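# Insert the steel peg fully into the block's hole

## Task

Push the steel peg completely into the block's hole without disturbing the block: if the block ever ends up more than 1.5 cm from its starting spot, the attempt fails.

## Robot and tools

Robot: two arms, left_arm and right_arm, each ending in a two-finger gripper. Bases in the scene frame: left_arm at (+0.047, +0.368, +0.020) m, quat_wxyz (+1.000, 0, 0, -0.012); right_arm at (-0.002, -0.258, +0.020) m, quat_wxyz (+1.000, 0, 0, -0.014). A two-camera stand is fixed behind the arms. Loose objects may occasionally get a short nudge from outside.

Frames. The scene frame has its origin at table-top height, halfway between the nominal bases; +z is up, +x points out over the table, and left_arm sits toward +y (arm names do not match image left/right). Each arm reports its hand pose, velocities, targets and wrist-camera pose in its own base frame. Fixed cameras and the table use the scene frame. Motion offsets are measured along the axes of that arm's current Hand target. On the gripper, +z runs along the fingers and the fingers open and close along y. end_effector_position is the spot between the finger pads, roughly 1 cm short of the tips. Reported positions and orientations may be wrong by a few centimetres, worse at long reach.

Row format (shared by execute_actions and move): 14 numbers, each in [-1, 1]. First left_arm's seven: dx, dy, dz, rx, ry, rz, opening; then right_arm's seven in the same order. Always send all 14, even for one arm. dx..rz are an offset, not a pose: they are counted from the Hand target as it stood when the action or move began, in that target's own axes. Scale: 1.0 equals 0.6 m for dx/dy/dz and 180 degrees for rotation; rx, ry, rz form a single rotation vector. opening is absolute: +1 fully open (0.094 m), -1 closed. Sending zeros for an arm's six pose numbers re-requests its current Hand target; a 0 in the opening slot is a real command (half open), so resend the present opening to leave a gripper as it is.

execute_actions(actions, cameras): actions is a list of actions; each action is up to 15 rows, one per 1/30 s step, and a short action repeats its last row to fill 15 steps. Every row in an action counts from the same starting Hand target, so repeating an offset in a later action moves further. Images come back only with an empty actions list or when cameras names them (["all"], a list of names, or [] for none). Camera names: cam_high, cam_low, cam_left_wrist, cam_right_wrist; an unknown name invalidates the call.

move(target, speed, blend, opening_speed, grip_force, blocking, cameras): target is one 14-number row or a list of up to 15 rows; all rows are offsets from the same starting Hand targets, not chained. The gripper follows a straight line, turning the short way. speed: m/s per arm path, 0.002 to 2.9, default 0.25 (rotation capped at twice that in rad/s); one value or one per target. blend: corner rounding in m for lists; 0 means stop at each target. opening_speed: rate of opening change per second on the -1..+1 scale, at least 0.2. grip_force: newtons per pad, 10 to 50 (50 = full, the default), one value or one per arm; it persists, and lower values close slowly. blocking=false returns after about 0.5 s while motion continues. A move runs at most 10 s and ignores obstacles. The result adds a move: line: done (resting within 10 mm and 2 degrees), off_target, moving, held, or fault, plus limits such as paced (pose clipped) or held (steps withheld). done does not prove contact or its absence.

wait(seconds 0 to 10, cameras): lets the scene run with last commands held. stop(cameras): brakes a running move, needing some distance. zoom_image(camera cam_high or cam_low, region [x0, y0, x1, y1] pixels, max 504x504): closer look at the newest image. finished_scene(scene): ends the current scene, giving its number; make no further calls in that reply.

Reading results: Hand target is the last commanded pose after clipping; the gripper often rests short of it by friction or weight (a few cm), which is not evidence of contact; resend the missing distance. Orientation commands are clipped to 40 degrees from the measured one each step. grip_measured is the finger gap on the opening scale (reads a bit wide when empty, narrower than a squeezed part). grip_effort_nm is gripper motor effort, negative closing; it does not drop to zero at rest. Joint torques include gravity, carry per-arm offsets and noise, and joints 1 to 3 wrap at ±28 N m. Joint ranges (rad): waist -2.618 to 3.054, shoulder 0 to 3.142, elbow 0 to 3.142 (straight 2.901), wrist pitch and yaw -1.571 to 1.571, wrist roll -2.094 to 2.094. MOTOR HOT appears at 75 °C; at 90 °C the arm folds and is disabled; at 100 °C it collapses. Holding loads, stretching out, or pushing at unreachable poses heats motors.

Avoid: shifting the block; dropping the peg or releasing it while moving; anything falling or being left off the table; fast contact (faster means harder hits) and targets far beyond a contact point, which press hard; arms, grippers or wrist cameras touching each other (the clearance check does not catch these), including closing on the other arm's fingers; strain on camera cables; paths passing near an arm's own base, which can flip its posture; fast moves with the arm nearly straight, which overshoot. A blocked arm keeps pushing until commanded back past its gripper. Insert slowly and confirm with images before ending the scene.

Each tool is called after "Call:" as a command line: name --argument value for each argument, lists and objects as JSON in quotes; but a table of rows of numbers goes row by row, as --pt "numbers of a row", without its own name.

## Session

Call:
execute_actions --actions '[]'

Call:
zoom_image --camera "cam_high" --region '[130, 10, 700, 504]'

Scene clock: 0.00 s.
left_arm: end_effector_position=(+0.3992, +0.0262, +0.0941) grip_measured=+1.000 grip_effort_nm=n/a end_effector_quat_wxyz=(+0.573, -0.046, +0.816, +0.057) | right_arm: end_effector_position=(+0.4001, -0.0093, +0.1065) grip_measured=+1.000 grip_effort_nm=n/a end_effector_quat_wxyz=(+0.590, +0.030, +0.804, -0.062)
Joint positions: left_arm=[-0.005 1.557 0.378 0.831 -0.15 -0.011 0.094] | right_arm=[0.061 1.537 0.373 0.858 0.194 -0.006 0.094]
Joint velocities: within noise
Joint torques (N m): no reading
Heat: left arm: 24 °C; right arm: 27 °C.
Hand target: left_arm +0.3986, +0.0263, +0.0922; +0.569, -0.046, +0.819, +0.057 | right_arm +0.4040, -0.0093, +0.1179; +0.604, +0.032, +0.794, -0.061
Tool commands: left_gripper/opening=+1.0 right_gripper/opening=+1.0

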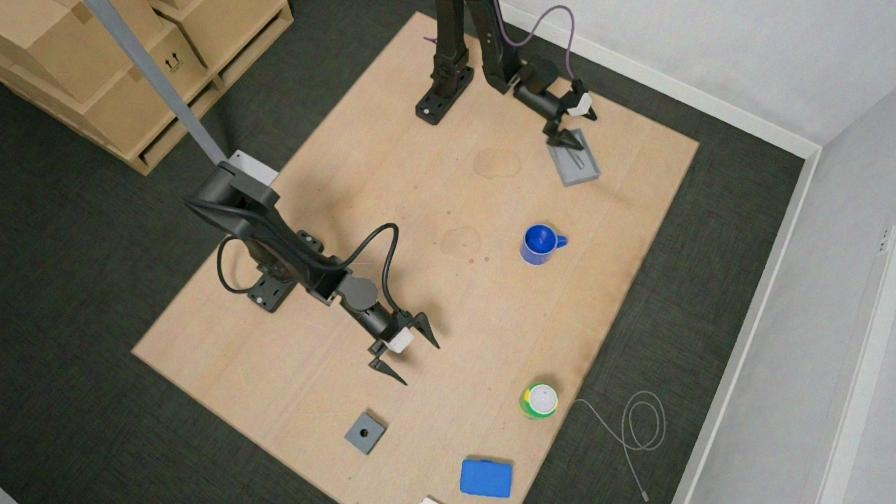

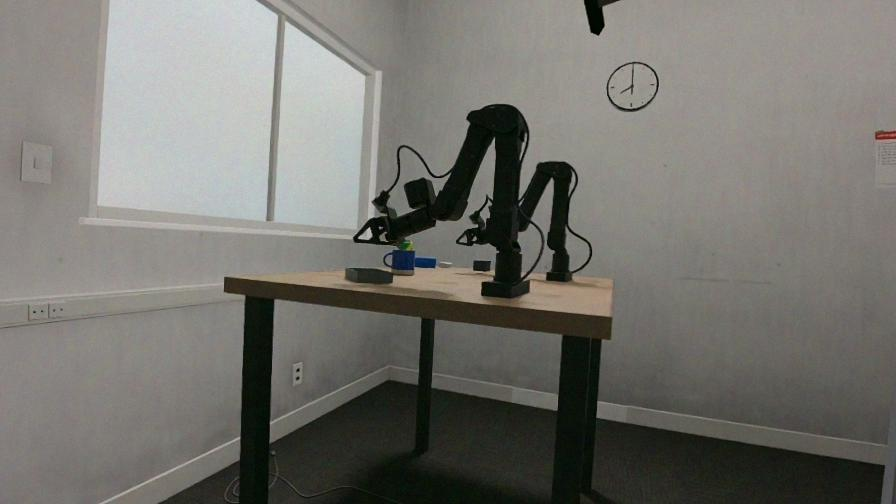

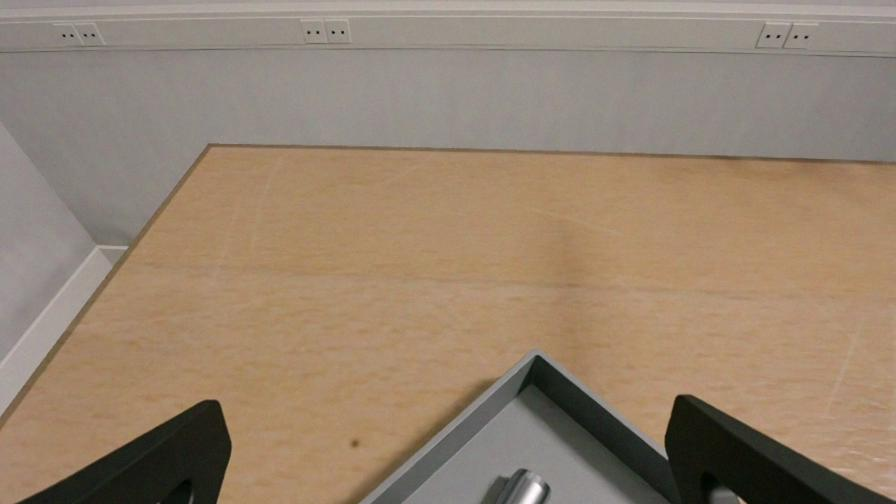

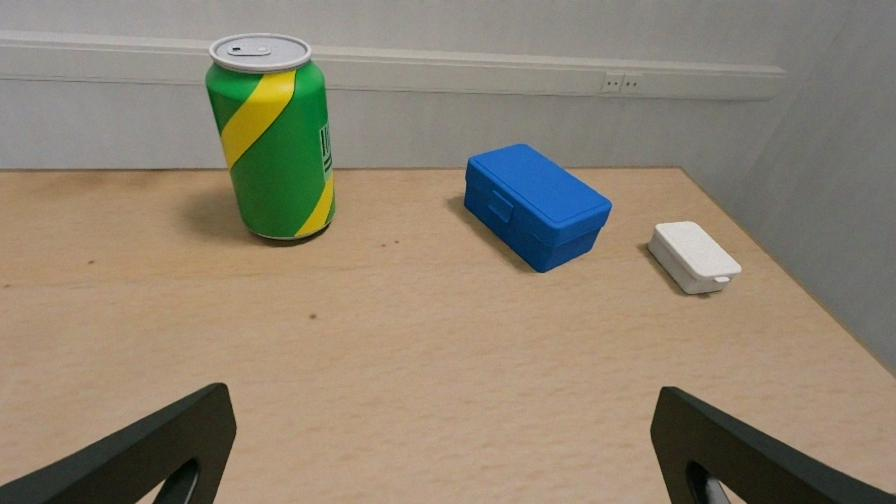

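Region (130, 10, 700, 504) is 570x494 pixels. A region can be at most 504 by 504 pixels.

Call:
zoom_image --camera "cam_high" --region '[510, 90, 620, 200]'

Call:
zoom_image --camera "cam_high" --region '[320, 380, 420, 480]'

Call:
zoom_image --camera "cam_left_wrist" --region '[340, 320, 700, 504]'

Scaled by 4.582.

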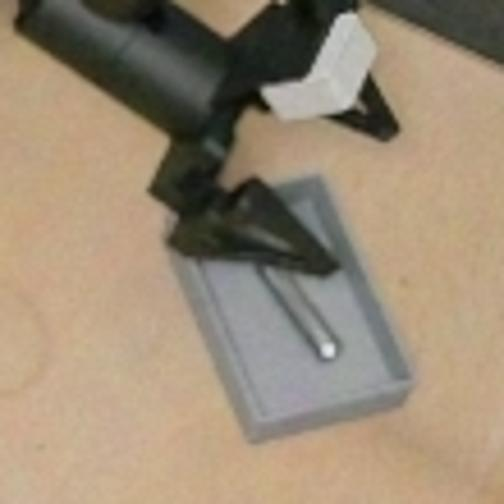

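Scaled by 5.040.

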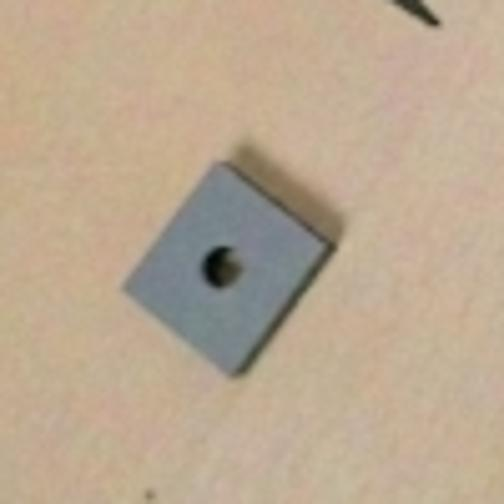

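Scaled by 1.400.

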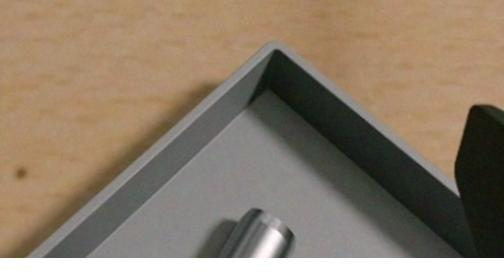

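Call:
move --target '[-0.098, 0.0078, -0.132, 0.0744, 0.3817, 0.0826, 1, -0.08, -0.2618, -0.1697, 0.0546, 0.4139, 0.104, 1]' --speed 0.4 --cameras '["cam_left_wrist", "cam_right_wrist"]'

Scene clock: 19.17 s.
left_arm: end_effector_position=(+0.3432, +0.0198, +0.1744) grip_measured=+1.000 grip_effort_nm=-0.03 end_effector_quat_wxyz=(+0.005, +0.089, +0.996, +0.003) | right_arm: end_effector_position=(+0.2974, -0.1466, +0.1941) grip_measured=+1.000 grip_effort_nm=0.03 end_effector_quat_wxyz=(+0.019, +0.232, +0.973, -0.002)
Joint positions: left_arm=[0.052 1.857 1.829 -1.532 -0.005 0.231 0.094] | right_arm=[-0.464 1.799 1.834 -1.569 -0.006 0.004 0.094]
Joint torques (N m): left_arm=[0.16 -6.26 9.06 0.26 0.08 0.09] | right_arm=[-0.44 -7.73 6.98 0.19 0.02 -0.11]
Heat: left arm: 25 °C; right arm: 31 °C.
Hand target: left_arm +0.3451, +0.0199, +0.1751; -0.001, +0.092, +0.996, +0.000 | right_arm +0.3000, -0.1500, +0.2001; +0.000, +0.230, +0.973, +0.000
Off the commanded pose: left_arm 0.002 m, 1 deg | right_arm 0.007 m, 2 deg.
joint sent to its limit (right arm) — joint 4 (wrist pitch), lower limit. The joint targets are off in orientation, not in position.
move: done
Images, in order (width x height): cam_left_wrist 896x504, cam_right_wrist 896x504.

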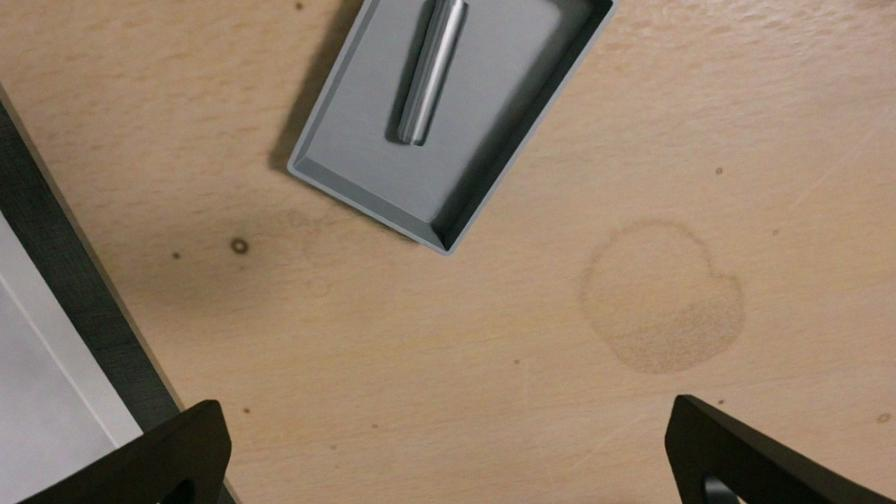

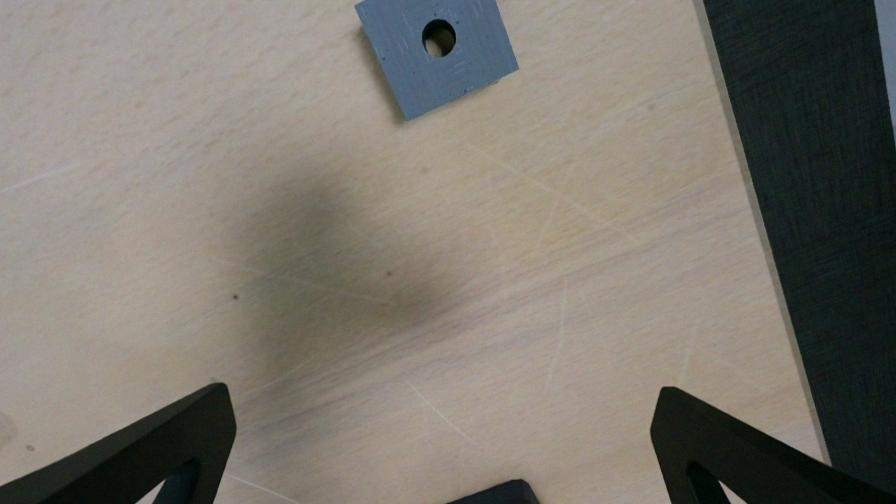

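Call:
move --target '[-0.0413, 0.0227, 0.2077, 0, 0, 0.0933, -0.28, 0.2907, 0.376, 0, 0, 0, 0, 1]' --speed 0.3 --cameras '["cam_left_wrist"]'

Scene clock: 31.03 s.
left_arm: end_effector_position=(+0.3757, +0.0268, +0.0614) grip_measured=-0.278 grip_effort_nm=-0.15 end_effector_quat_wxyz=(+0.011, +0.236, +0.972, +0.006) | right_arm: end_effector_position=(+0.2407, +0.1297, +0.1954) grip_measured=+1.000 grip_effort_nm=0.03 end_effector_quat_wxyz=(+0.002, +0.227, +0.974, +0.010)
Joint positions: left_arm=[0.066 1.974 1.536 -1.109 -0.005 0.543 0.034] | right_arm=[0.482 1.59 1.604 -1.567 -0.013 0.94 0.094]
Joint torques (N m): left_arm=[0.58 -7.47 5.23 0.56 0.08 0.09] | right_arm=[-0.02 -5.09 6.67 0.17 0.09 0.07]
Heat: left arm: 25 °C; right arm: 29 °C.
Hand target: left_arm +0.3718, +0.0288, +0.0504; -0.001, +0.237, +0.972, +0.000 | right_arm +0.2449, +0.1298, +0.2002; +0.000, +0.230, +0.973, +0.000
Off the commanded pose: left_arm 0.012 m, 1 deg | right_arm 0.006 m, 1 deg.
joint sent to its limit (right arm) — joint 4 (wrist pitch), lower limit. The joint targets still meet the commanded pose.
move: off_target (left_arm)
Images, in order (width x height): cam_left_wrist 896x504.

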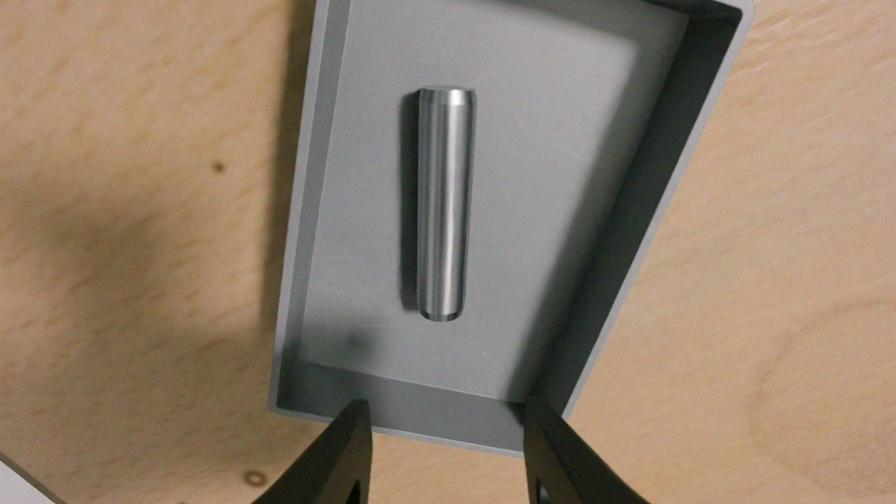

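Call:
move --target '[0.0117, 0.0025, 0.0757, 0, 0, 0.0105, -0.28, 0, 0, 0, 0, 0, 0, 1]' --speed 0.15 --cameras '["cam_left_wrist"]'

Scene clock: 36.47 s.
left_arm: end_effector_position=(+0.3710, +0.0319, +0.0159) grip_measured=-0.278 grip_effort_nm=-0.15 end_effector_quat_wxyz=(+0.010, +0.251, +0.968, +0.006) | right_arm: end_effector_position=(+0.2407, +0.1297, +0.1954) grip_measured=+1.000 grip_effort_nm=0.03 end_effector_quat_wxyz=(+0.002, +0.227, +0.974, +0.010)
Joint positions: left_arm=[0.081 2.008 1.397 -0.937 -0.005 0.589 0.034] | right_arm=[0.482 1.59 1.604 -1.567 -0.013 0.94 0.094]
Joint torques (N m): left_arm=[0.54 -7.41 5.04 0.55 0.07 0.1] | right_arm=[0.09 -5.23 6.94 0.13 0.11 0.04]
Heat: left arm: 25 °C; right arm: 28 °C.
Hand target: left_arm +0.3662, +0.0334, +0.0050; -0.001, +0.253, +0.968, +0.000 | right_arm +0.2449, +0.1298, +0.2002; +0.000, +0.230, +0.973, +0.000
Off the commanded pose: left_arm 0.012 m, 1 deg | right_arm 0.006 m, 1 deg.
joint sent to its limit (right arm) — joint 4 (wrist pitch), lower limit. The joint targets still meet the commanded pose.
move: off_target (left_arm)
Images, in order (width x height): cam_left_wrist 896x504.

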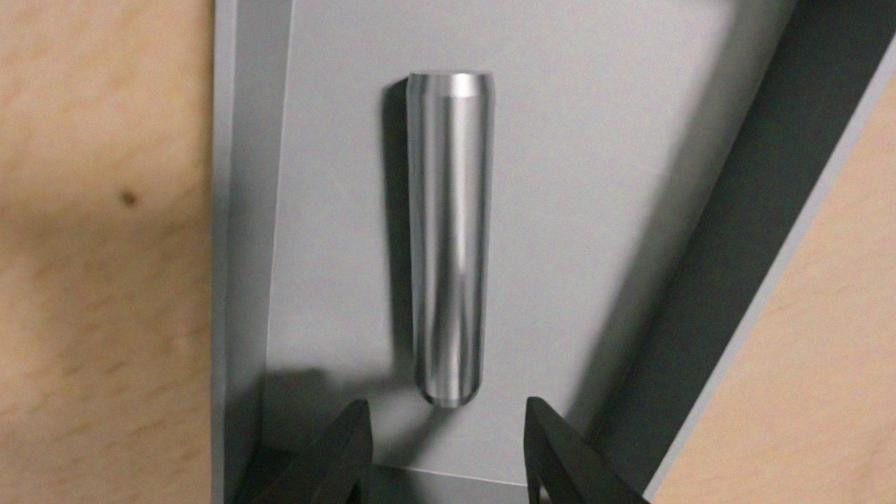

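Call:
move --target '[-0.0067, -0.001, 0.0192, 0, 0, 0, -0.28, 0, 0, 0, 0, 0, 0, 1]' --speed 0.08 --cameras '["cam_left_wrist"]'

Scene clock: 40.87 s.
left_arm: end_effector_position=(+0.3773, +0.0324, +0.0080) grip_measured=-0.278 grip_effort_nm=-0.15 end_effector_quat_wxyz=(+0.015, +0.251, +0.968, +0.008) | right_arm: end_effector_position=(+0.2407, +0.1297, +0.1954) grip_measured=+1.000 grip_effort_nm=0.03 end_effector_quat_wxyz=(+0.002, +0.227, +0.974, +0.010)
Joint positions: left_arm=[0.081 2.031 1.397 -0.903 -0.005 0.589 0.034] | right_arm=[0.482 1.59 1.604 -1.567 -0.013 0.94 0.094]
Joint torques (N m): left_arm=[-0.03 -7.21 4.42 0.59 0.08 0.03] | right_arm=[0.17 -5.46 6.9 0.17 0.05 0.03]
Heat: left arm: 25 °C; right arm: 28 °C.
Hand target: left_arm +0.3694, +0.0310, -0.0066; -0.001, +0.253, +0.968, +0.000 | right_arm +0.2449, +0.1298, +0.2002; +0.000, +0.230, +0.973, +0.000
Off the commanded pose: left_arm 0.017 m, 2 deg | right_arm 0.006 m, 1 deg.
joint sent to its limit (right arm) — joint 4 (wrist pitch), lower limit. The joint targets still meet the commanded pose.
move: off_target (left_arm)
Images, in order (width x height): cam_left_wrist 896x504.

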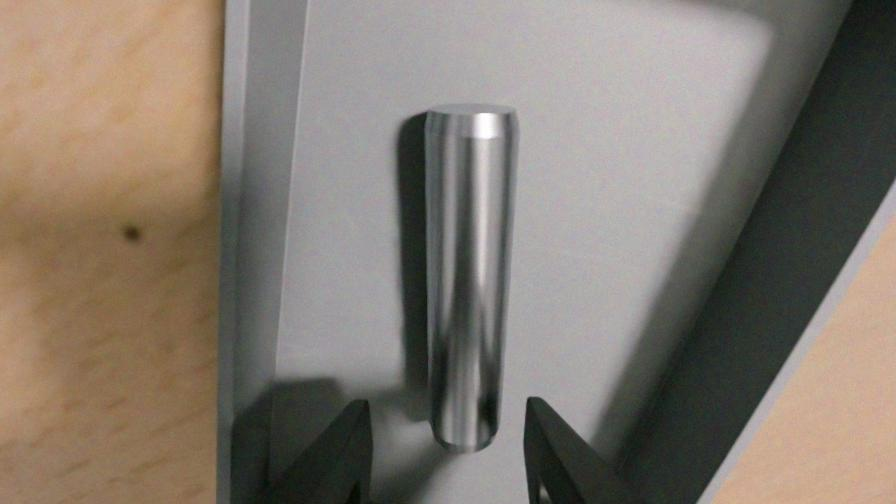

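Call:
move --target '[-0.0033, -0.0067, 0.01, 0, 0, 0, -0.28, 0, 0, 0, 0, 0, 0, 1]' --speed 0.08 --cameras '["cam_left_wrist"]'

Scene clock: 46.00 s.
left_arm: end_effector_position=(+0.3757, +0.0310, +0.0012) grip_measured=-0.278 grip_effort_nm=-0.15 end_effector_quat_wxyz=(+0.014, +0.250, +0.968, +0.007) | right_arm: end_effector_position=(+0.2407, +0.1297, +0.1954) grip_measured=+1.000 grip_effort_nm=0.03 end_effector_quat_wxyz=(+0.002, +0.227, +0.974, +0.010)
Joint positions: left_arm=[0.077 2.038 1.379 -0.881 -0.005 0.583 0.034] | right_arm=[0.482 1.59 1.604 -1.567 -0.013 0.94 0.094]
Joint torques (N m): left_arm=[-0.72 -7.19 4.66 0.57 0.07 -0.02] | right_arm=[0.28 -5.35 6.79 0.17 0.11 -0.02]
Heat: left arm: 25 °C; right arm: 28 °C.
Hand target: left_arm +0.3691, +0.0264, -0.0125; -0.001, +0.253, +0.968, +0.000 | right_arm +0.2449, +0.1298, +0.2002; +0.000, +0.230, +0.973, +0.000
Off the commanded pose: left_arm 0.016 m, 2 deg | right_arm 0.006 m, 1 deg.
joint sent to its limit (right arm) — joint 4 (wrist pitch), lower limit. The joint targets still meet the commanded pose.
move: off_target (left_arm)
Images, in order (width x height): cam_left_wrist 896x504.

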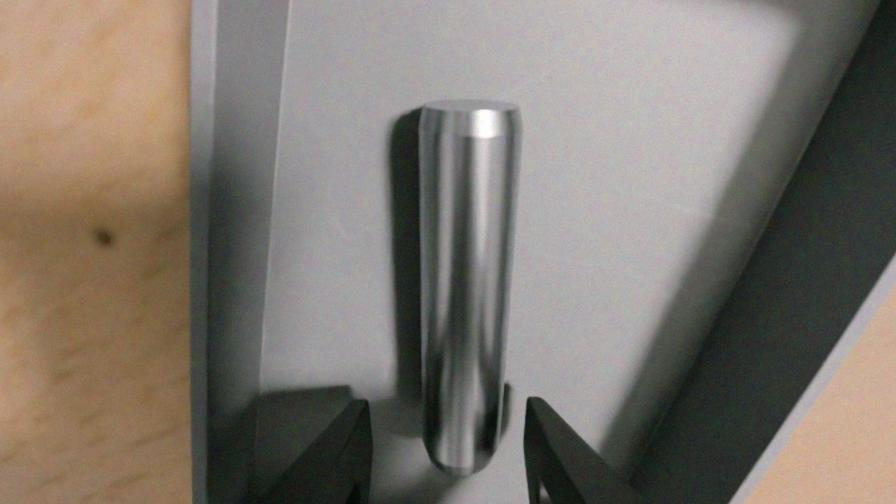

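Call:
move --target '[0, 0, 0, 0, 0, 0, -0.9, 0, 0, 0, 0, 0, 0, 1]' --speed 0.05 --opening_speed 0.6 --cameras '["cam_left_wrist"]'

Scene clock: 49.07 s.
left_arm: end_effector_position=(+0.3759, +0.0310, +0.0012) grip_measured=-0.663 grip_effort_nm=-1.06 end_effector_quat_wxyz=(+0.014, +0.250, +0.968, +0.007) | right_arm: end_effector_position=(+0.2407, +0.1297, +0.1954) grip_measured=+1.000 grip_effort_nm=0.03 end_effector_quat_wxyz=(+0.002, +0.227, +0.974, +0.010)
Joint positions: left_arm=[0.077 2.038 1.379 -0.88 -0.005 0.582 0.016] | right_arm=[0.482 1.59 1.604 -1.567 -0.013 0.94 0.094]
Joint torques (N m): left_arm=[-0.7 -7.19 4.67 0.57 0.07 -0.02] | right_arm=[0.01 -5.23 6.86 0.18 0.15 0.05]
Heat: left arm: 25 °C; right arm: 28 °C.
Hand target: left_arm +0.3691, +0.0264, -0.0125; -0.001, +0.253, +0.968, +0.000 | right_arm +0.2449, +0.1298, +0.2002; +0.000, +0.230, +0.973, +0.000
Off the commanded pose: left_arm 0.016 m, 2 deg | right_arm 0.006 m, 1 deg.
joint sent to its limit (right arm) — joint 4 (wrist pitch), lower limit. The joint targets still meet the commanded pose.
move: off_target (left_arm)
Images, in order (width x height): cam_left_wrist 896x504.

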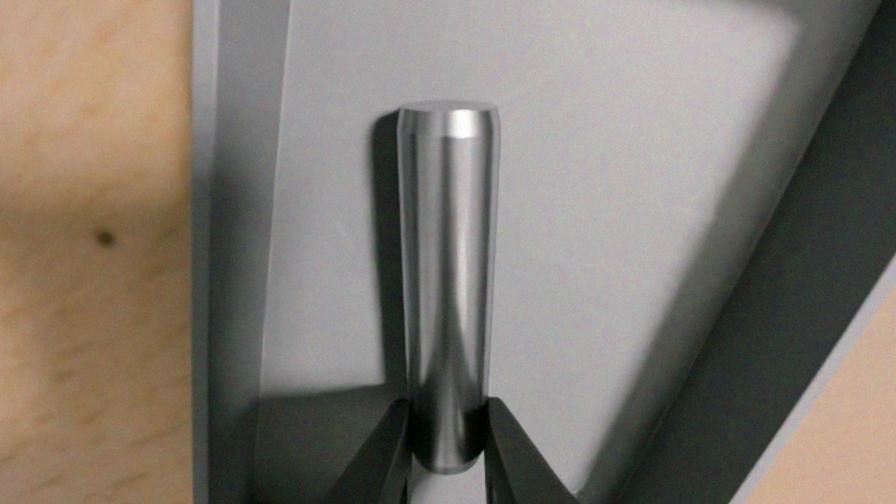

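Call:
move --pt "0 0 -0.254 0 0 0 -0.9 0 0 0 0 0 0 1" --pt "0.0393 -0.3018 -0.2708 0.0006 -0.208 -0.009 -0.9 0 0 0 0 0 0 1" --pt "-0.097 -0.7088 -0.2333 0.0016 -0.5205 -0.0236 -0.9 0 0 0 0 0 0 1" --pt "-0.097 -0.7088 -0.2333 0.0016 -0.5205 -0.0236 -0.9 0.0934 0.1864 -0.0247 0 0 0 1" --blend '[0.04, 0.04, 0, 0]' --speed 0.3 --cameras '["cam_left_wrist", "cam_right_wrist", "cam_high"]'

Scene clock: 63.93 s.
left_arm: end_effector_position=(+0.2067, -0.3633, +0.0823) grip_measured=-0.663 grip_effort_nm=-1.06 end_effector_quat_wxyz=(+0.648, +0.229, +0.719, -0.105) | right_arm: end_effector_position=(+0.2409, +0.2539, +0.2094) grip_measured=+1.000 grip_effort_nm=0.03 end_effector_quat_wxyz=(+0.023, +0.225, +0.973, +0.047)
Joint positions: left_arm=[-1.408 1.996 0.546 1.218 -0.927 -0.037 0.016] | right_arm=[0.804 1.825 1.927 -1.568 -0.008 1.259 0.094]
Joint torques (N m): left_arm=[0.32 -5.98 5.59 4.18 -0.25 0.02] | right_arm=[-0.51 -7.68 6.93 0.3 0.05 -0.03]
Heat: left arm: 26 °C; right arm: 27 °C.
Hand target: left_arm +0.2121, -0.3731, +0.1275; +0.705, +0.141, +0.670, -0.187 | right_arm +0.2449, +0.2548, +0.2151; +0.000, +0.230, +0.973, +0.000
Off the commanded pose: left_arm 0.046 m, 16 deg | right_arm 0.007 m, 6 deg.
joint sent to its limit (right arm) — joint 4 (wrist pitch), lower limit. The joint targets are off in orientation, not in position.
move: off_target (left_arm, right_arm)
Images, in order (width x height): cam_high 896x504, cam_left_wrist 896x504, cam_right_wrist 896x504.

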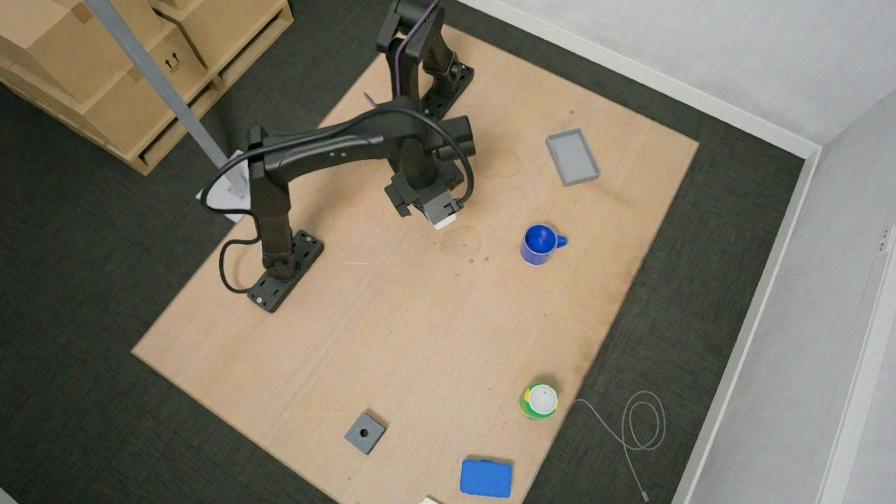

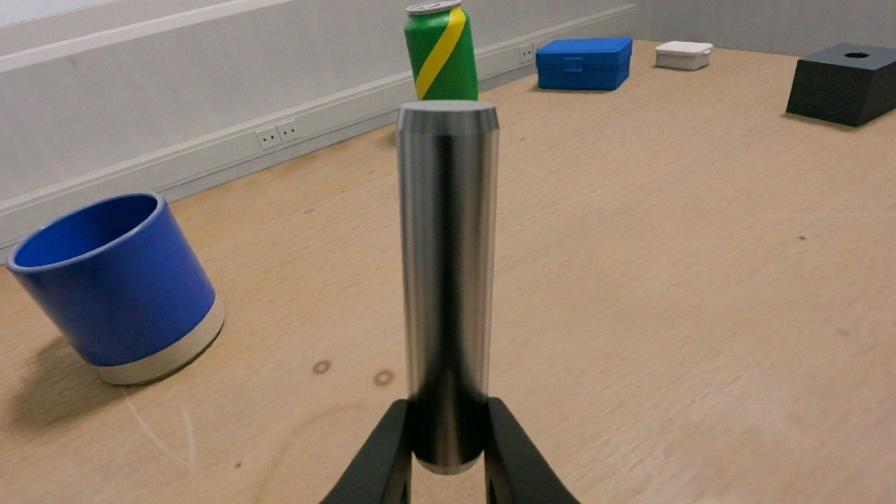

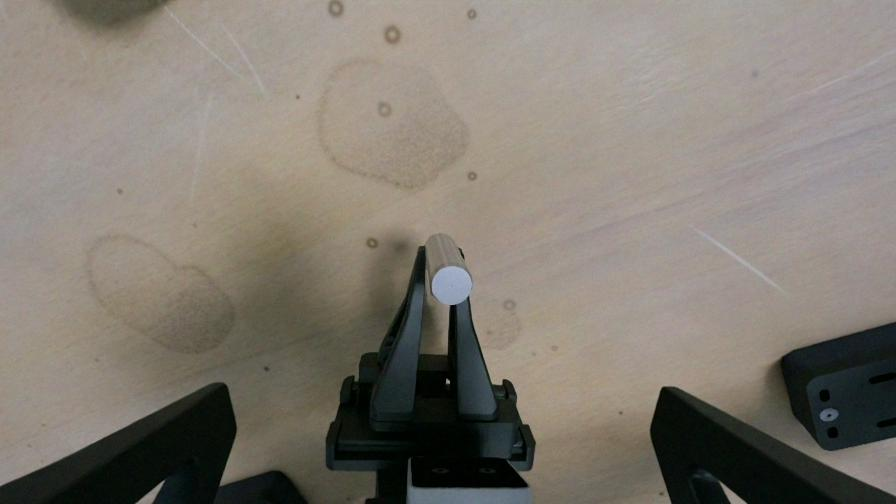

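Call:
move --target '[-0.0748, -0.0039, 0.0047, 0, -0.0444, -0.0467, -0.9, 0, 0, -0.04, 0, 0, 0, 1]' --speed 0.2 --cameras '["cam_left_wrist", "cam_right_wrist"]'

Scene clock: 78.43 s.
left_arm: end_effector_position=(+0.2075, -0.3639, +0.0959) grip_measured=-0.663 grip_effort_nm=-1.06 end_effector_quat_wxyz=(+0.656, +0.206, +0.715, -0.124) | right_arm: end_effector_position=(+0.2443, +0.2574, +0.2175) grip_measured=+1.000 grip_effort_nm=0.03 end_effector_quat_wxyz=(+0.031, +0.225, +0.972, +0.060)
Joint positions: left_arm=[-1.408 1.971 0.546 1.243 -0.933 -0.053 0.016] | right_arm=[0.804 1.825 1.957 -1.568 -0.008 1.26 0.094]
Joint torques (N m): left_arm=[0.31 -8.83 6.06 4.86 -0.26 0.01] | right_arm=[-0.28 -11.52 6.82 0.41 0.01 0.04]
Heat: left arm: 36 °C; right arm: 27 °C.
Hand target: left_arm +0.2121, -0.3731, +0.1724; +0.734, +0.078, +0.628, -0.247 | right_arm +0.2449, +0.2548, +0.2391; +0.000, +0.230, +0.973, +0.000
Off the commanded pose: left_arm 0.077 m, 24 deg | right_arm 0.022 m, 8 deg.
joint sent to its limit (right arm) — joint 4 (wrist pitch), lower limit. The joint targets are off in orientation, not in position.
move: off_target (left_arm, right_arm)
Images, in order (width x height): cam_left_wrist 896x504, cam_right_wrist 896x504.

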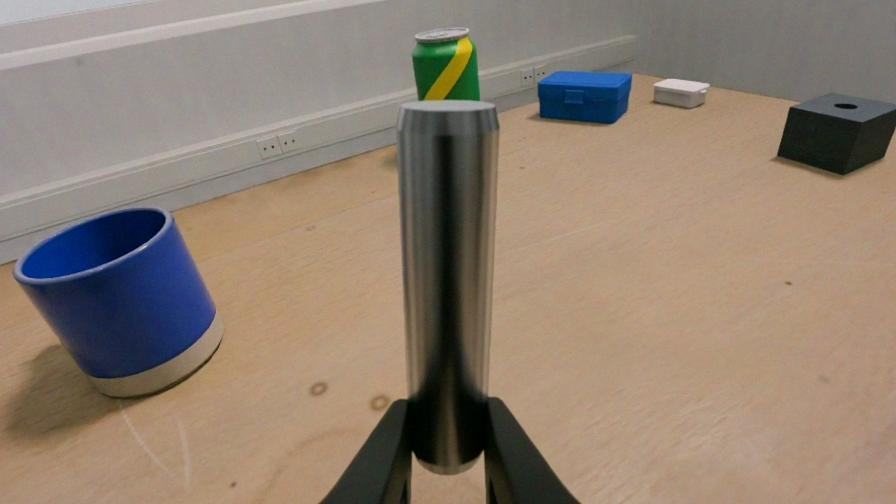

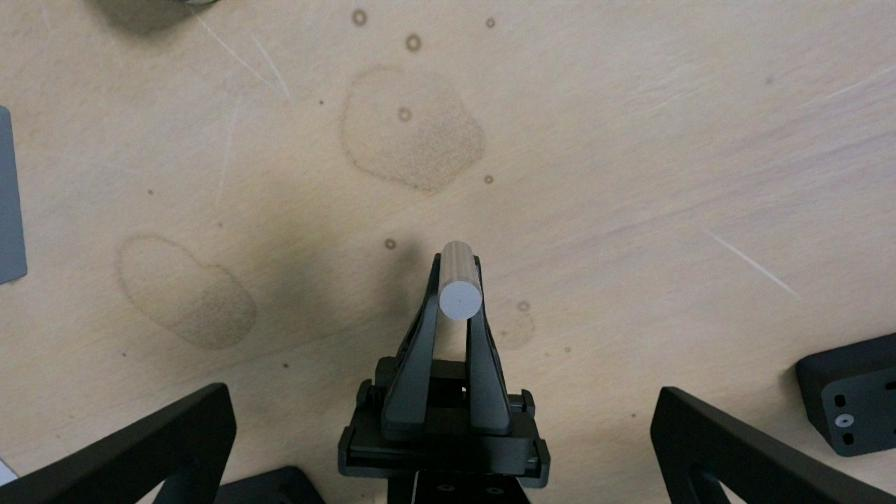

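Call:
execute_actions --actions '[]' --cameras '["cam_high", "cam_low"]'

Call:
zoom_image --camera "cam_high" --region '[330, 0, 530, 260]'

Call:
zoom_image --camera "cam_low" --region '[380, 80, 640, 310]'

Scene clock: 84.30 s.
left_arm: end_effector_position=(+0.2075, -0.3639, +0.0959) grip_measured=-0.663 grip_effort_nm=-1.06 end_effector_quat_wxyz=(+0.656, +0.206, +0.715, -0.124) | right_arm: end_effector_position=(+0.2443, +0.2574, +0.2175) grip_measured=+1.000 grip_effort_nm=0.03 end_effector_quat_wxyz=(+0.031, +0.225, +0.972, +0.060)
Joint positions: left_arm=[-1.408 1.971 0.546 1.243 -0.933 -0.052 0.016] | right_arm=[0.804 1.825 1.957 -1.568 -0.008 1.26 0.094]
Joint velocities: within noise
Joint torques (N m): left_arm=[0.31 -8.84 6.08 4.87 -0.26 0.02] | right_arm=[-0.31 -11.78 6.79 0.34 0.1 -0.05]
Heat: left arm: 40 °C; right arm: 27 °C.
Hand target: left_arm +0.2121, -0.3731, +0.1724; +0.734, +0.078, +0.628, -0.247 | right_arm +0.2449, +0.2548, +0.2391; +0.000, +0.230, +0.973, +0.000
Tool commands: left_gripper/opening=-0.9 right_gripper/opening=+1.0
Off the commanded pose: left_arm 0.077 m, 24 deg | right_arm 0.022 m, 8 deg.
Images, in order (width x height): cam_high 896x504, cam_low 896x504.

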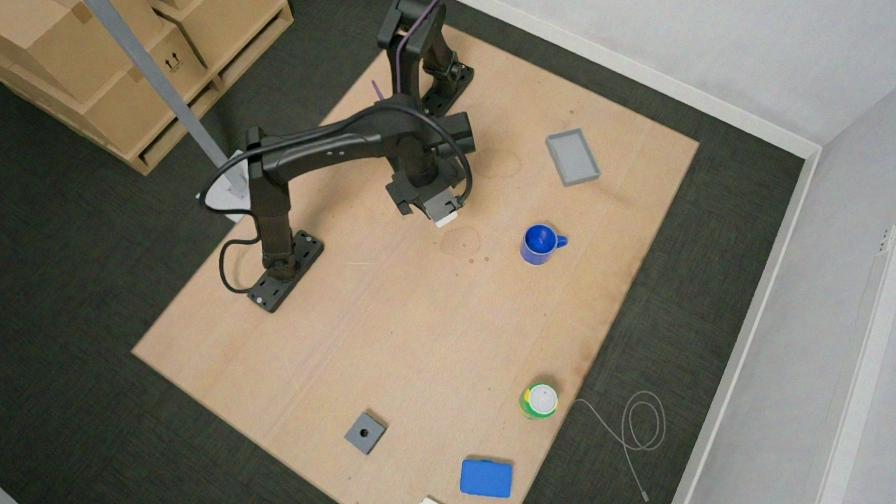

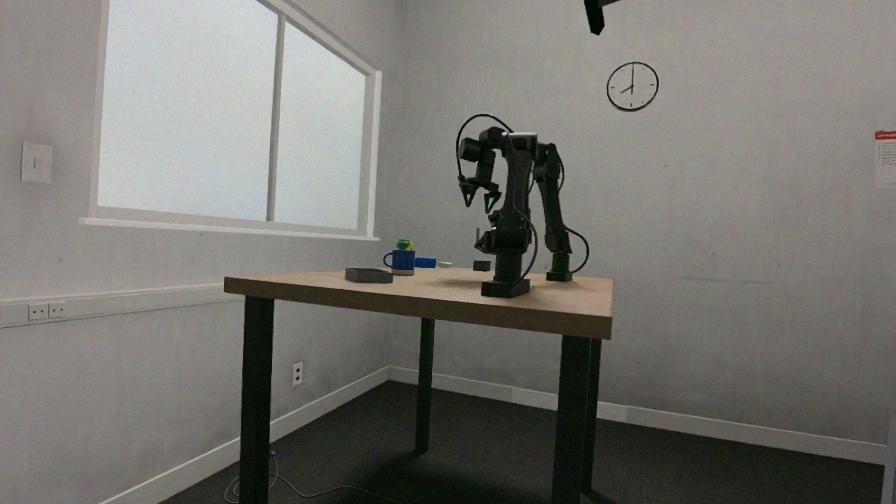

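Scaled by 1.938.

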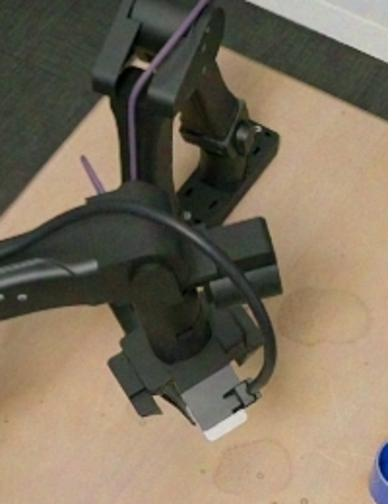

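Scaled by 1.938.

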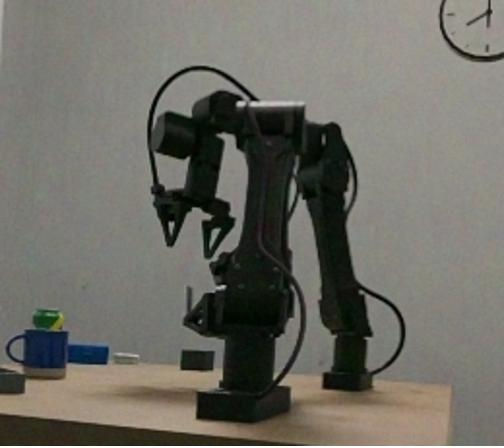

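Call:
move --target '[0, 0, 0, 0, 0, 0, -0.9, -0.0934, -0.1864, 0.02, 0, 0, 0, 1]' --speed 0.3 --cameras '["cam_high"]'

Call:
zoom_image --camera "cam_high" --region '[330, 0, 530, 260]'

Scene clock: 88.77 s.
left_arm: end_effector_position=(+0.2075, -0.3639, +0.0959) grip_measured=-0.663 grip_effort_nm=-1.06 end_effector_quat_wxyz=(+0.656, +0.206, +0.715, -0.124) | right_arm: end_effector_position=(+0.2466, +0.1325, +0.2209) grip_measured=+1.000 grip_effort_nm=0.03 end_effector_quat_wxyz=(+0.038, +0.233, +0.971, +0.039)
Joint positions: left_arm=[-1.408 1.971 0.546 1.243 -0.933 -0.052 0.016] | right_arm=[0.484 1.558 1.672 -1.577 -0.008 0.955 0.094]
Joint torques (N m): left_arm=[0.31 -8.83 6.06 4.87 -0.26 0.01] | right_arm=[0.13 -7.41 4.56 0.41 0.08 -0.13]
Heat: left arm: 43 °C; right arm: 27 °C.
Hand target: left_arm +0.2121, -0.3731, +0.1724; +0.734, +0.078, +0.628, -0.247 | right_arm +0.2450, +0.1298, +0.2271; +0.000, +0.230, +0.973, +0.000
Off the commanded pose: left_arm 0.077 m, 24 deg | right_arm 0.007 m, 6 deg.
joint read past its limit (right arm) — joint 4 (wrist pitch), lower limit.
joint sent to its limit (right arm) — joint 4 (wrist pitch), lower limit. The joint targets are off in orientation, not in position.
move: off_target (left_arm, right_arm)
Images, in order (width x height): cam_high 896x504.

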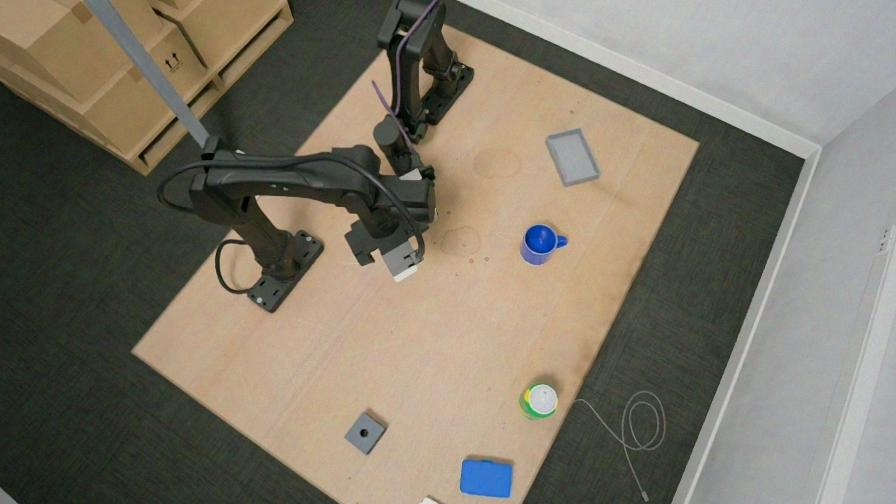

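Scaled by 1.938.

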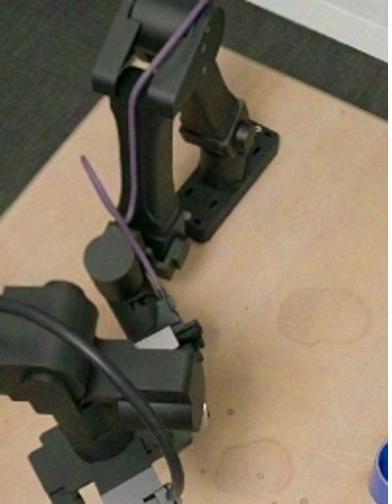

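Call:
move --target '[0.064, 0.013, -0.0133, 0, 0.0444, 0.0467, -0.9, 0.1083, 0.1903, 0.0752, -0.0299, 0.034, 0.0026, 1]' --speed 0.2 --cameras '["cam_left_wrist", "cam_right_wrist"]'

Scene clock: 104.33 s.
left_arm: end_effector_position=(+0.2076, -0.3626, +0.0904) grip_measured=-0.663 grip_effort_nm=-1.06 end_effector_quat_wxyz=(+0.654, +0.222, +0.715, -0.106) | right_arm: end_effector_position=(+0.2338, +0.2559, +0.1758) grip_measured=+1.000 grip_effort_nm=0.03 end_effector_quat_wxyz=(-0.048, +0.231, +0.971, +0.046)
Joint positions: left_arm=[-1.408 1.976 0.546 1.222 -0.936 -0.027 0.016] | right_arm=[0.76 1.851 1.82 -1.515 -0.13 1.229 0.094]
Joint torques (N m): left_arm=[0.34 -5.79 5.83 4.08 -0.15 0.02] | right_arm=[0.13 -8.03 6.94 0.32 -0.11 -0.02]
Heat: left arm: 49 °C; right arm: 26 °C.
Hand target: left_arm +0.2121, -0.3731, +0.1325; +0.705, +0.141, +0.670, -0.187 | right_arm +0.2379, +0.2609, +0.1820; -0.041, +0.233, +0.970, +0.058
Off the commanded pose: left_arm 0.044 m, 15 deg | right_arm 0.009 m, 2 deg.
move: off_target (left_arm)
Images, in order (width x height): cam_left_wrist 896x504, cam_right_wrist 896x504.

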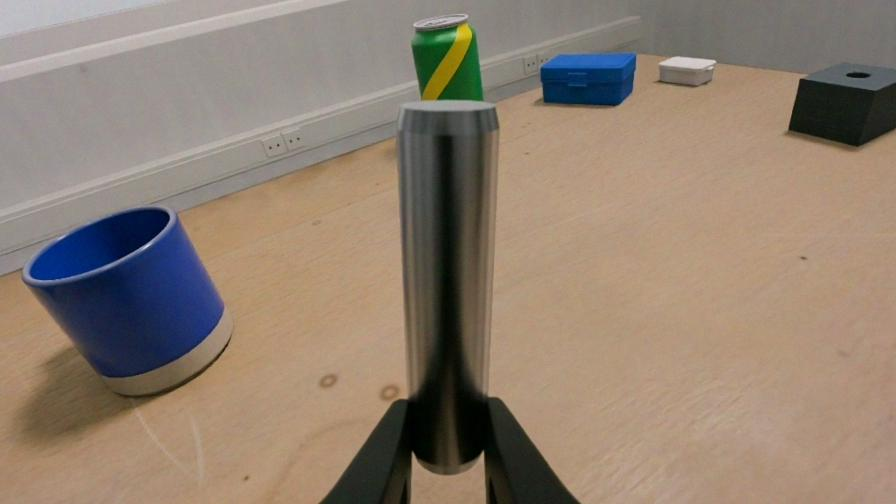

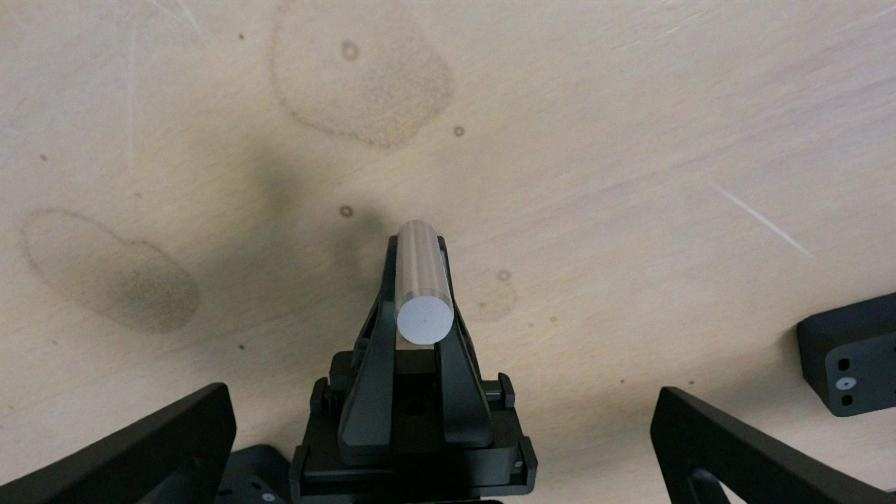

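Call:
move --target '[0, 0, 0, 0, 0, 0, -0.9, 0.0125, 0.007, 0.075, -0.0244, 0, 0, 1]' --speed 0.15 --cameras '["cam_left_wrist", "cam_right_wrist"]'

Scene clock: 111.03 s.
left_arm: end_effector_position=(+0.2076, -0.3626, +0.0904) grip_measured=-0.663 grip_effort_nm=-1.06 end_effector_quat_wxyz=(+0.654, +0.222, +0.715, -0.106) | right_arm: end_effector_position=(+0.2315, +0.2716, +0.1263) grip_measured=+1.000 grip_effort_nm=0.03 end_effector_quat_wxyz=(-0.043, +0.236, +0.968, +0.075)
Joint positions: left_arm=[-1.408 1.976 0.546 1.222 -0.936 -0.027 0.016] | right_arm=[0.785 1.811 1.567 -1.242 -0.152 1.27 0.094]
Joint torques (N m): left_arm=[0.34 -5.79 5.83 4.08 -0.14 0.01] | right_arm=[0.31 -11.62 4.71 0.47 -0.08 -0.01]
Heat: left arm: 48 °C; right arm: 26 °C.
Hand target: left_arm +0.2121, -0.3731, +0.1325; +0.705, +0.141, +0.670, -0.187 | right_arm +0.2307, +0.2740, +0.1387; -0.032, +0.234, +0.967, +0.095
Off the commanded pose: left_arm 0.044 m, 15 deg | right_arm 0.013 m, 3 deg.
move: off_target (left_arm, right_arm)
Images, in order (width x height): cam_left_wrist 896x504, cam_right_wrist 896x504.

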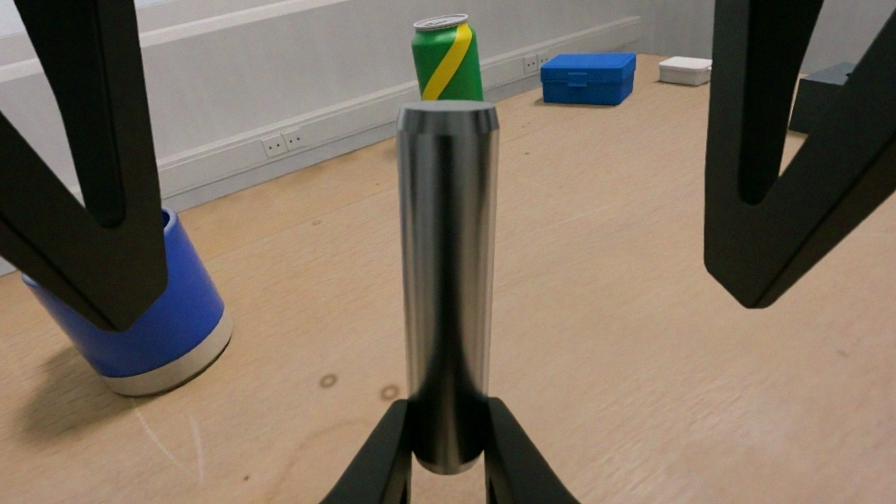

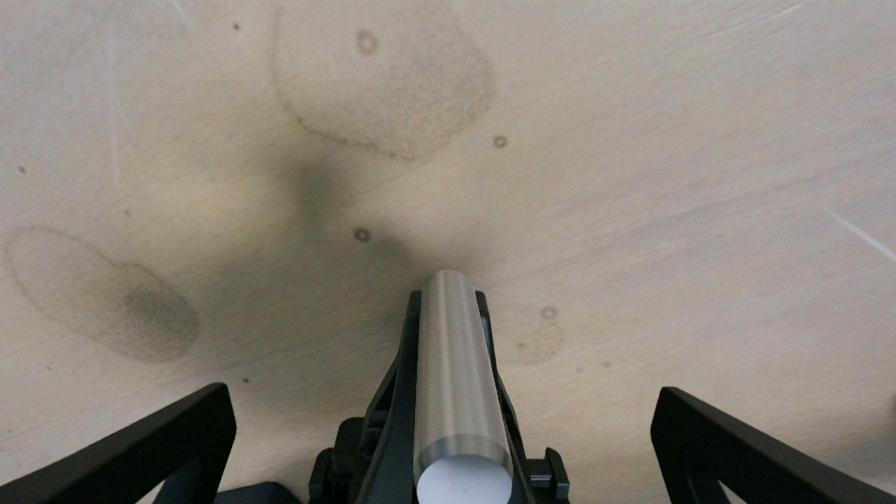

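Call:
move --pt "0 0 0 0 0 0 -0.9 -0.009 -0.006 0 -0.0114 0 0 1" --pt "0 0 0 0 0 0 -0.9 -0.009 -0.006 0 -0.0114 0 0 -0.5" --speed 0.12 --opening_speed 1.5 --cameras '["cam_left_wrist", "cam_right_wrist"]'

Scene clock: 118.37 s.
left_arm: end_effector_position=(+0.2076, -0.3626, +0.0904) grip_measured=-0.663 grip_effort_nm=-1.06 end_effector_quat_wxyz=(+0.654, +0.222, +0.715, -0.106) | right_arm: end_effector_position=(+0.2313, +0.2686, +0.1244) grip_measured=-0.498 grip_effort_nm=-0.05 end_effector_quat_wxyz=(-0.041, +0.238, +0.966, +0.091)
Joint positions: left_arm=[-1.408 1.976 0.546 1.222 -0.936 -0.027 0.016] | right_arm=[0.773 1.774 1.509 -1.193 -0.165 1.265 0.024]
Joint torques (N m): left_arm=[0.35 -5.78 5.83 4.07 -0.14 0.01] | right_arm=[-0.54 -11.49 4.7 0.48 -0.14 -0.13]
Heat: left arm: 48 °C; right arm: 26 °C.
Hand target: left_arm +0.2121, -0.3731, +0.1325; +0.705, +0.141, +0.670, -0.187 | right_arm +0.2339, +0.2684, +0.1374; -0.028, +0.235, +0.965, +0.112
Off the commanded pose: left_arm 0.044 m, 15 deg | right_arm 0.013 m, 3 deg.
move: off_target (left_arm, right_arm); target 2's new opening was sent with right_arm's hand 0.013 m and 3 deg from that target
Images, in order (width x height): cam_left_wrist 896x504, cam_right_wrist 896x504.

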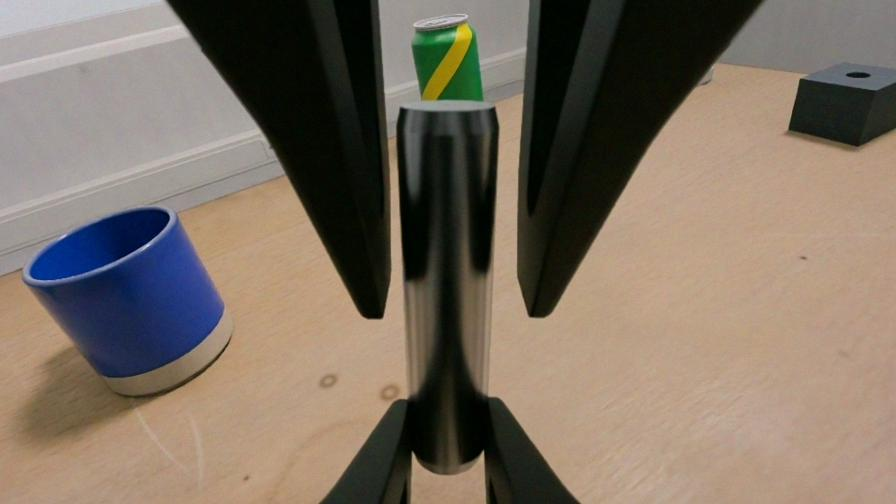

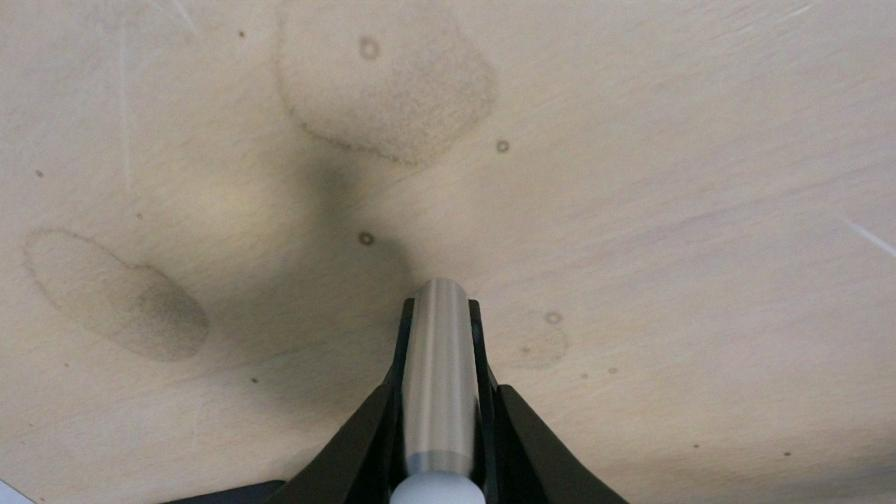

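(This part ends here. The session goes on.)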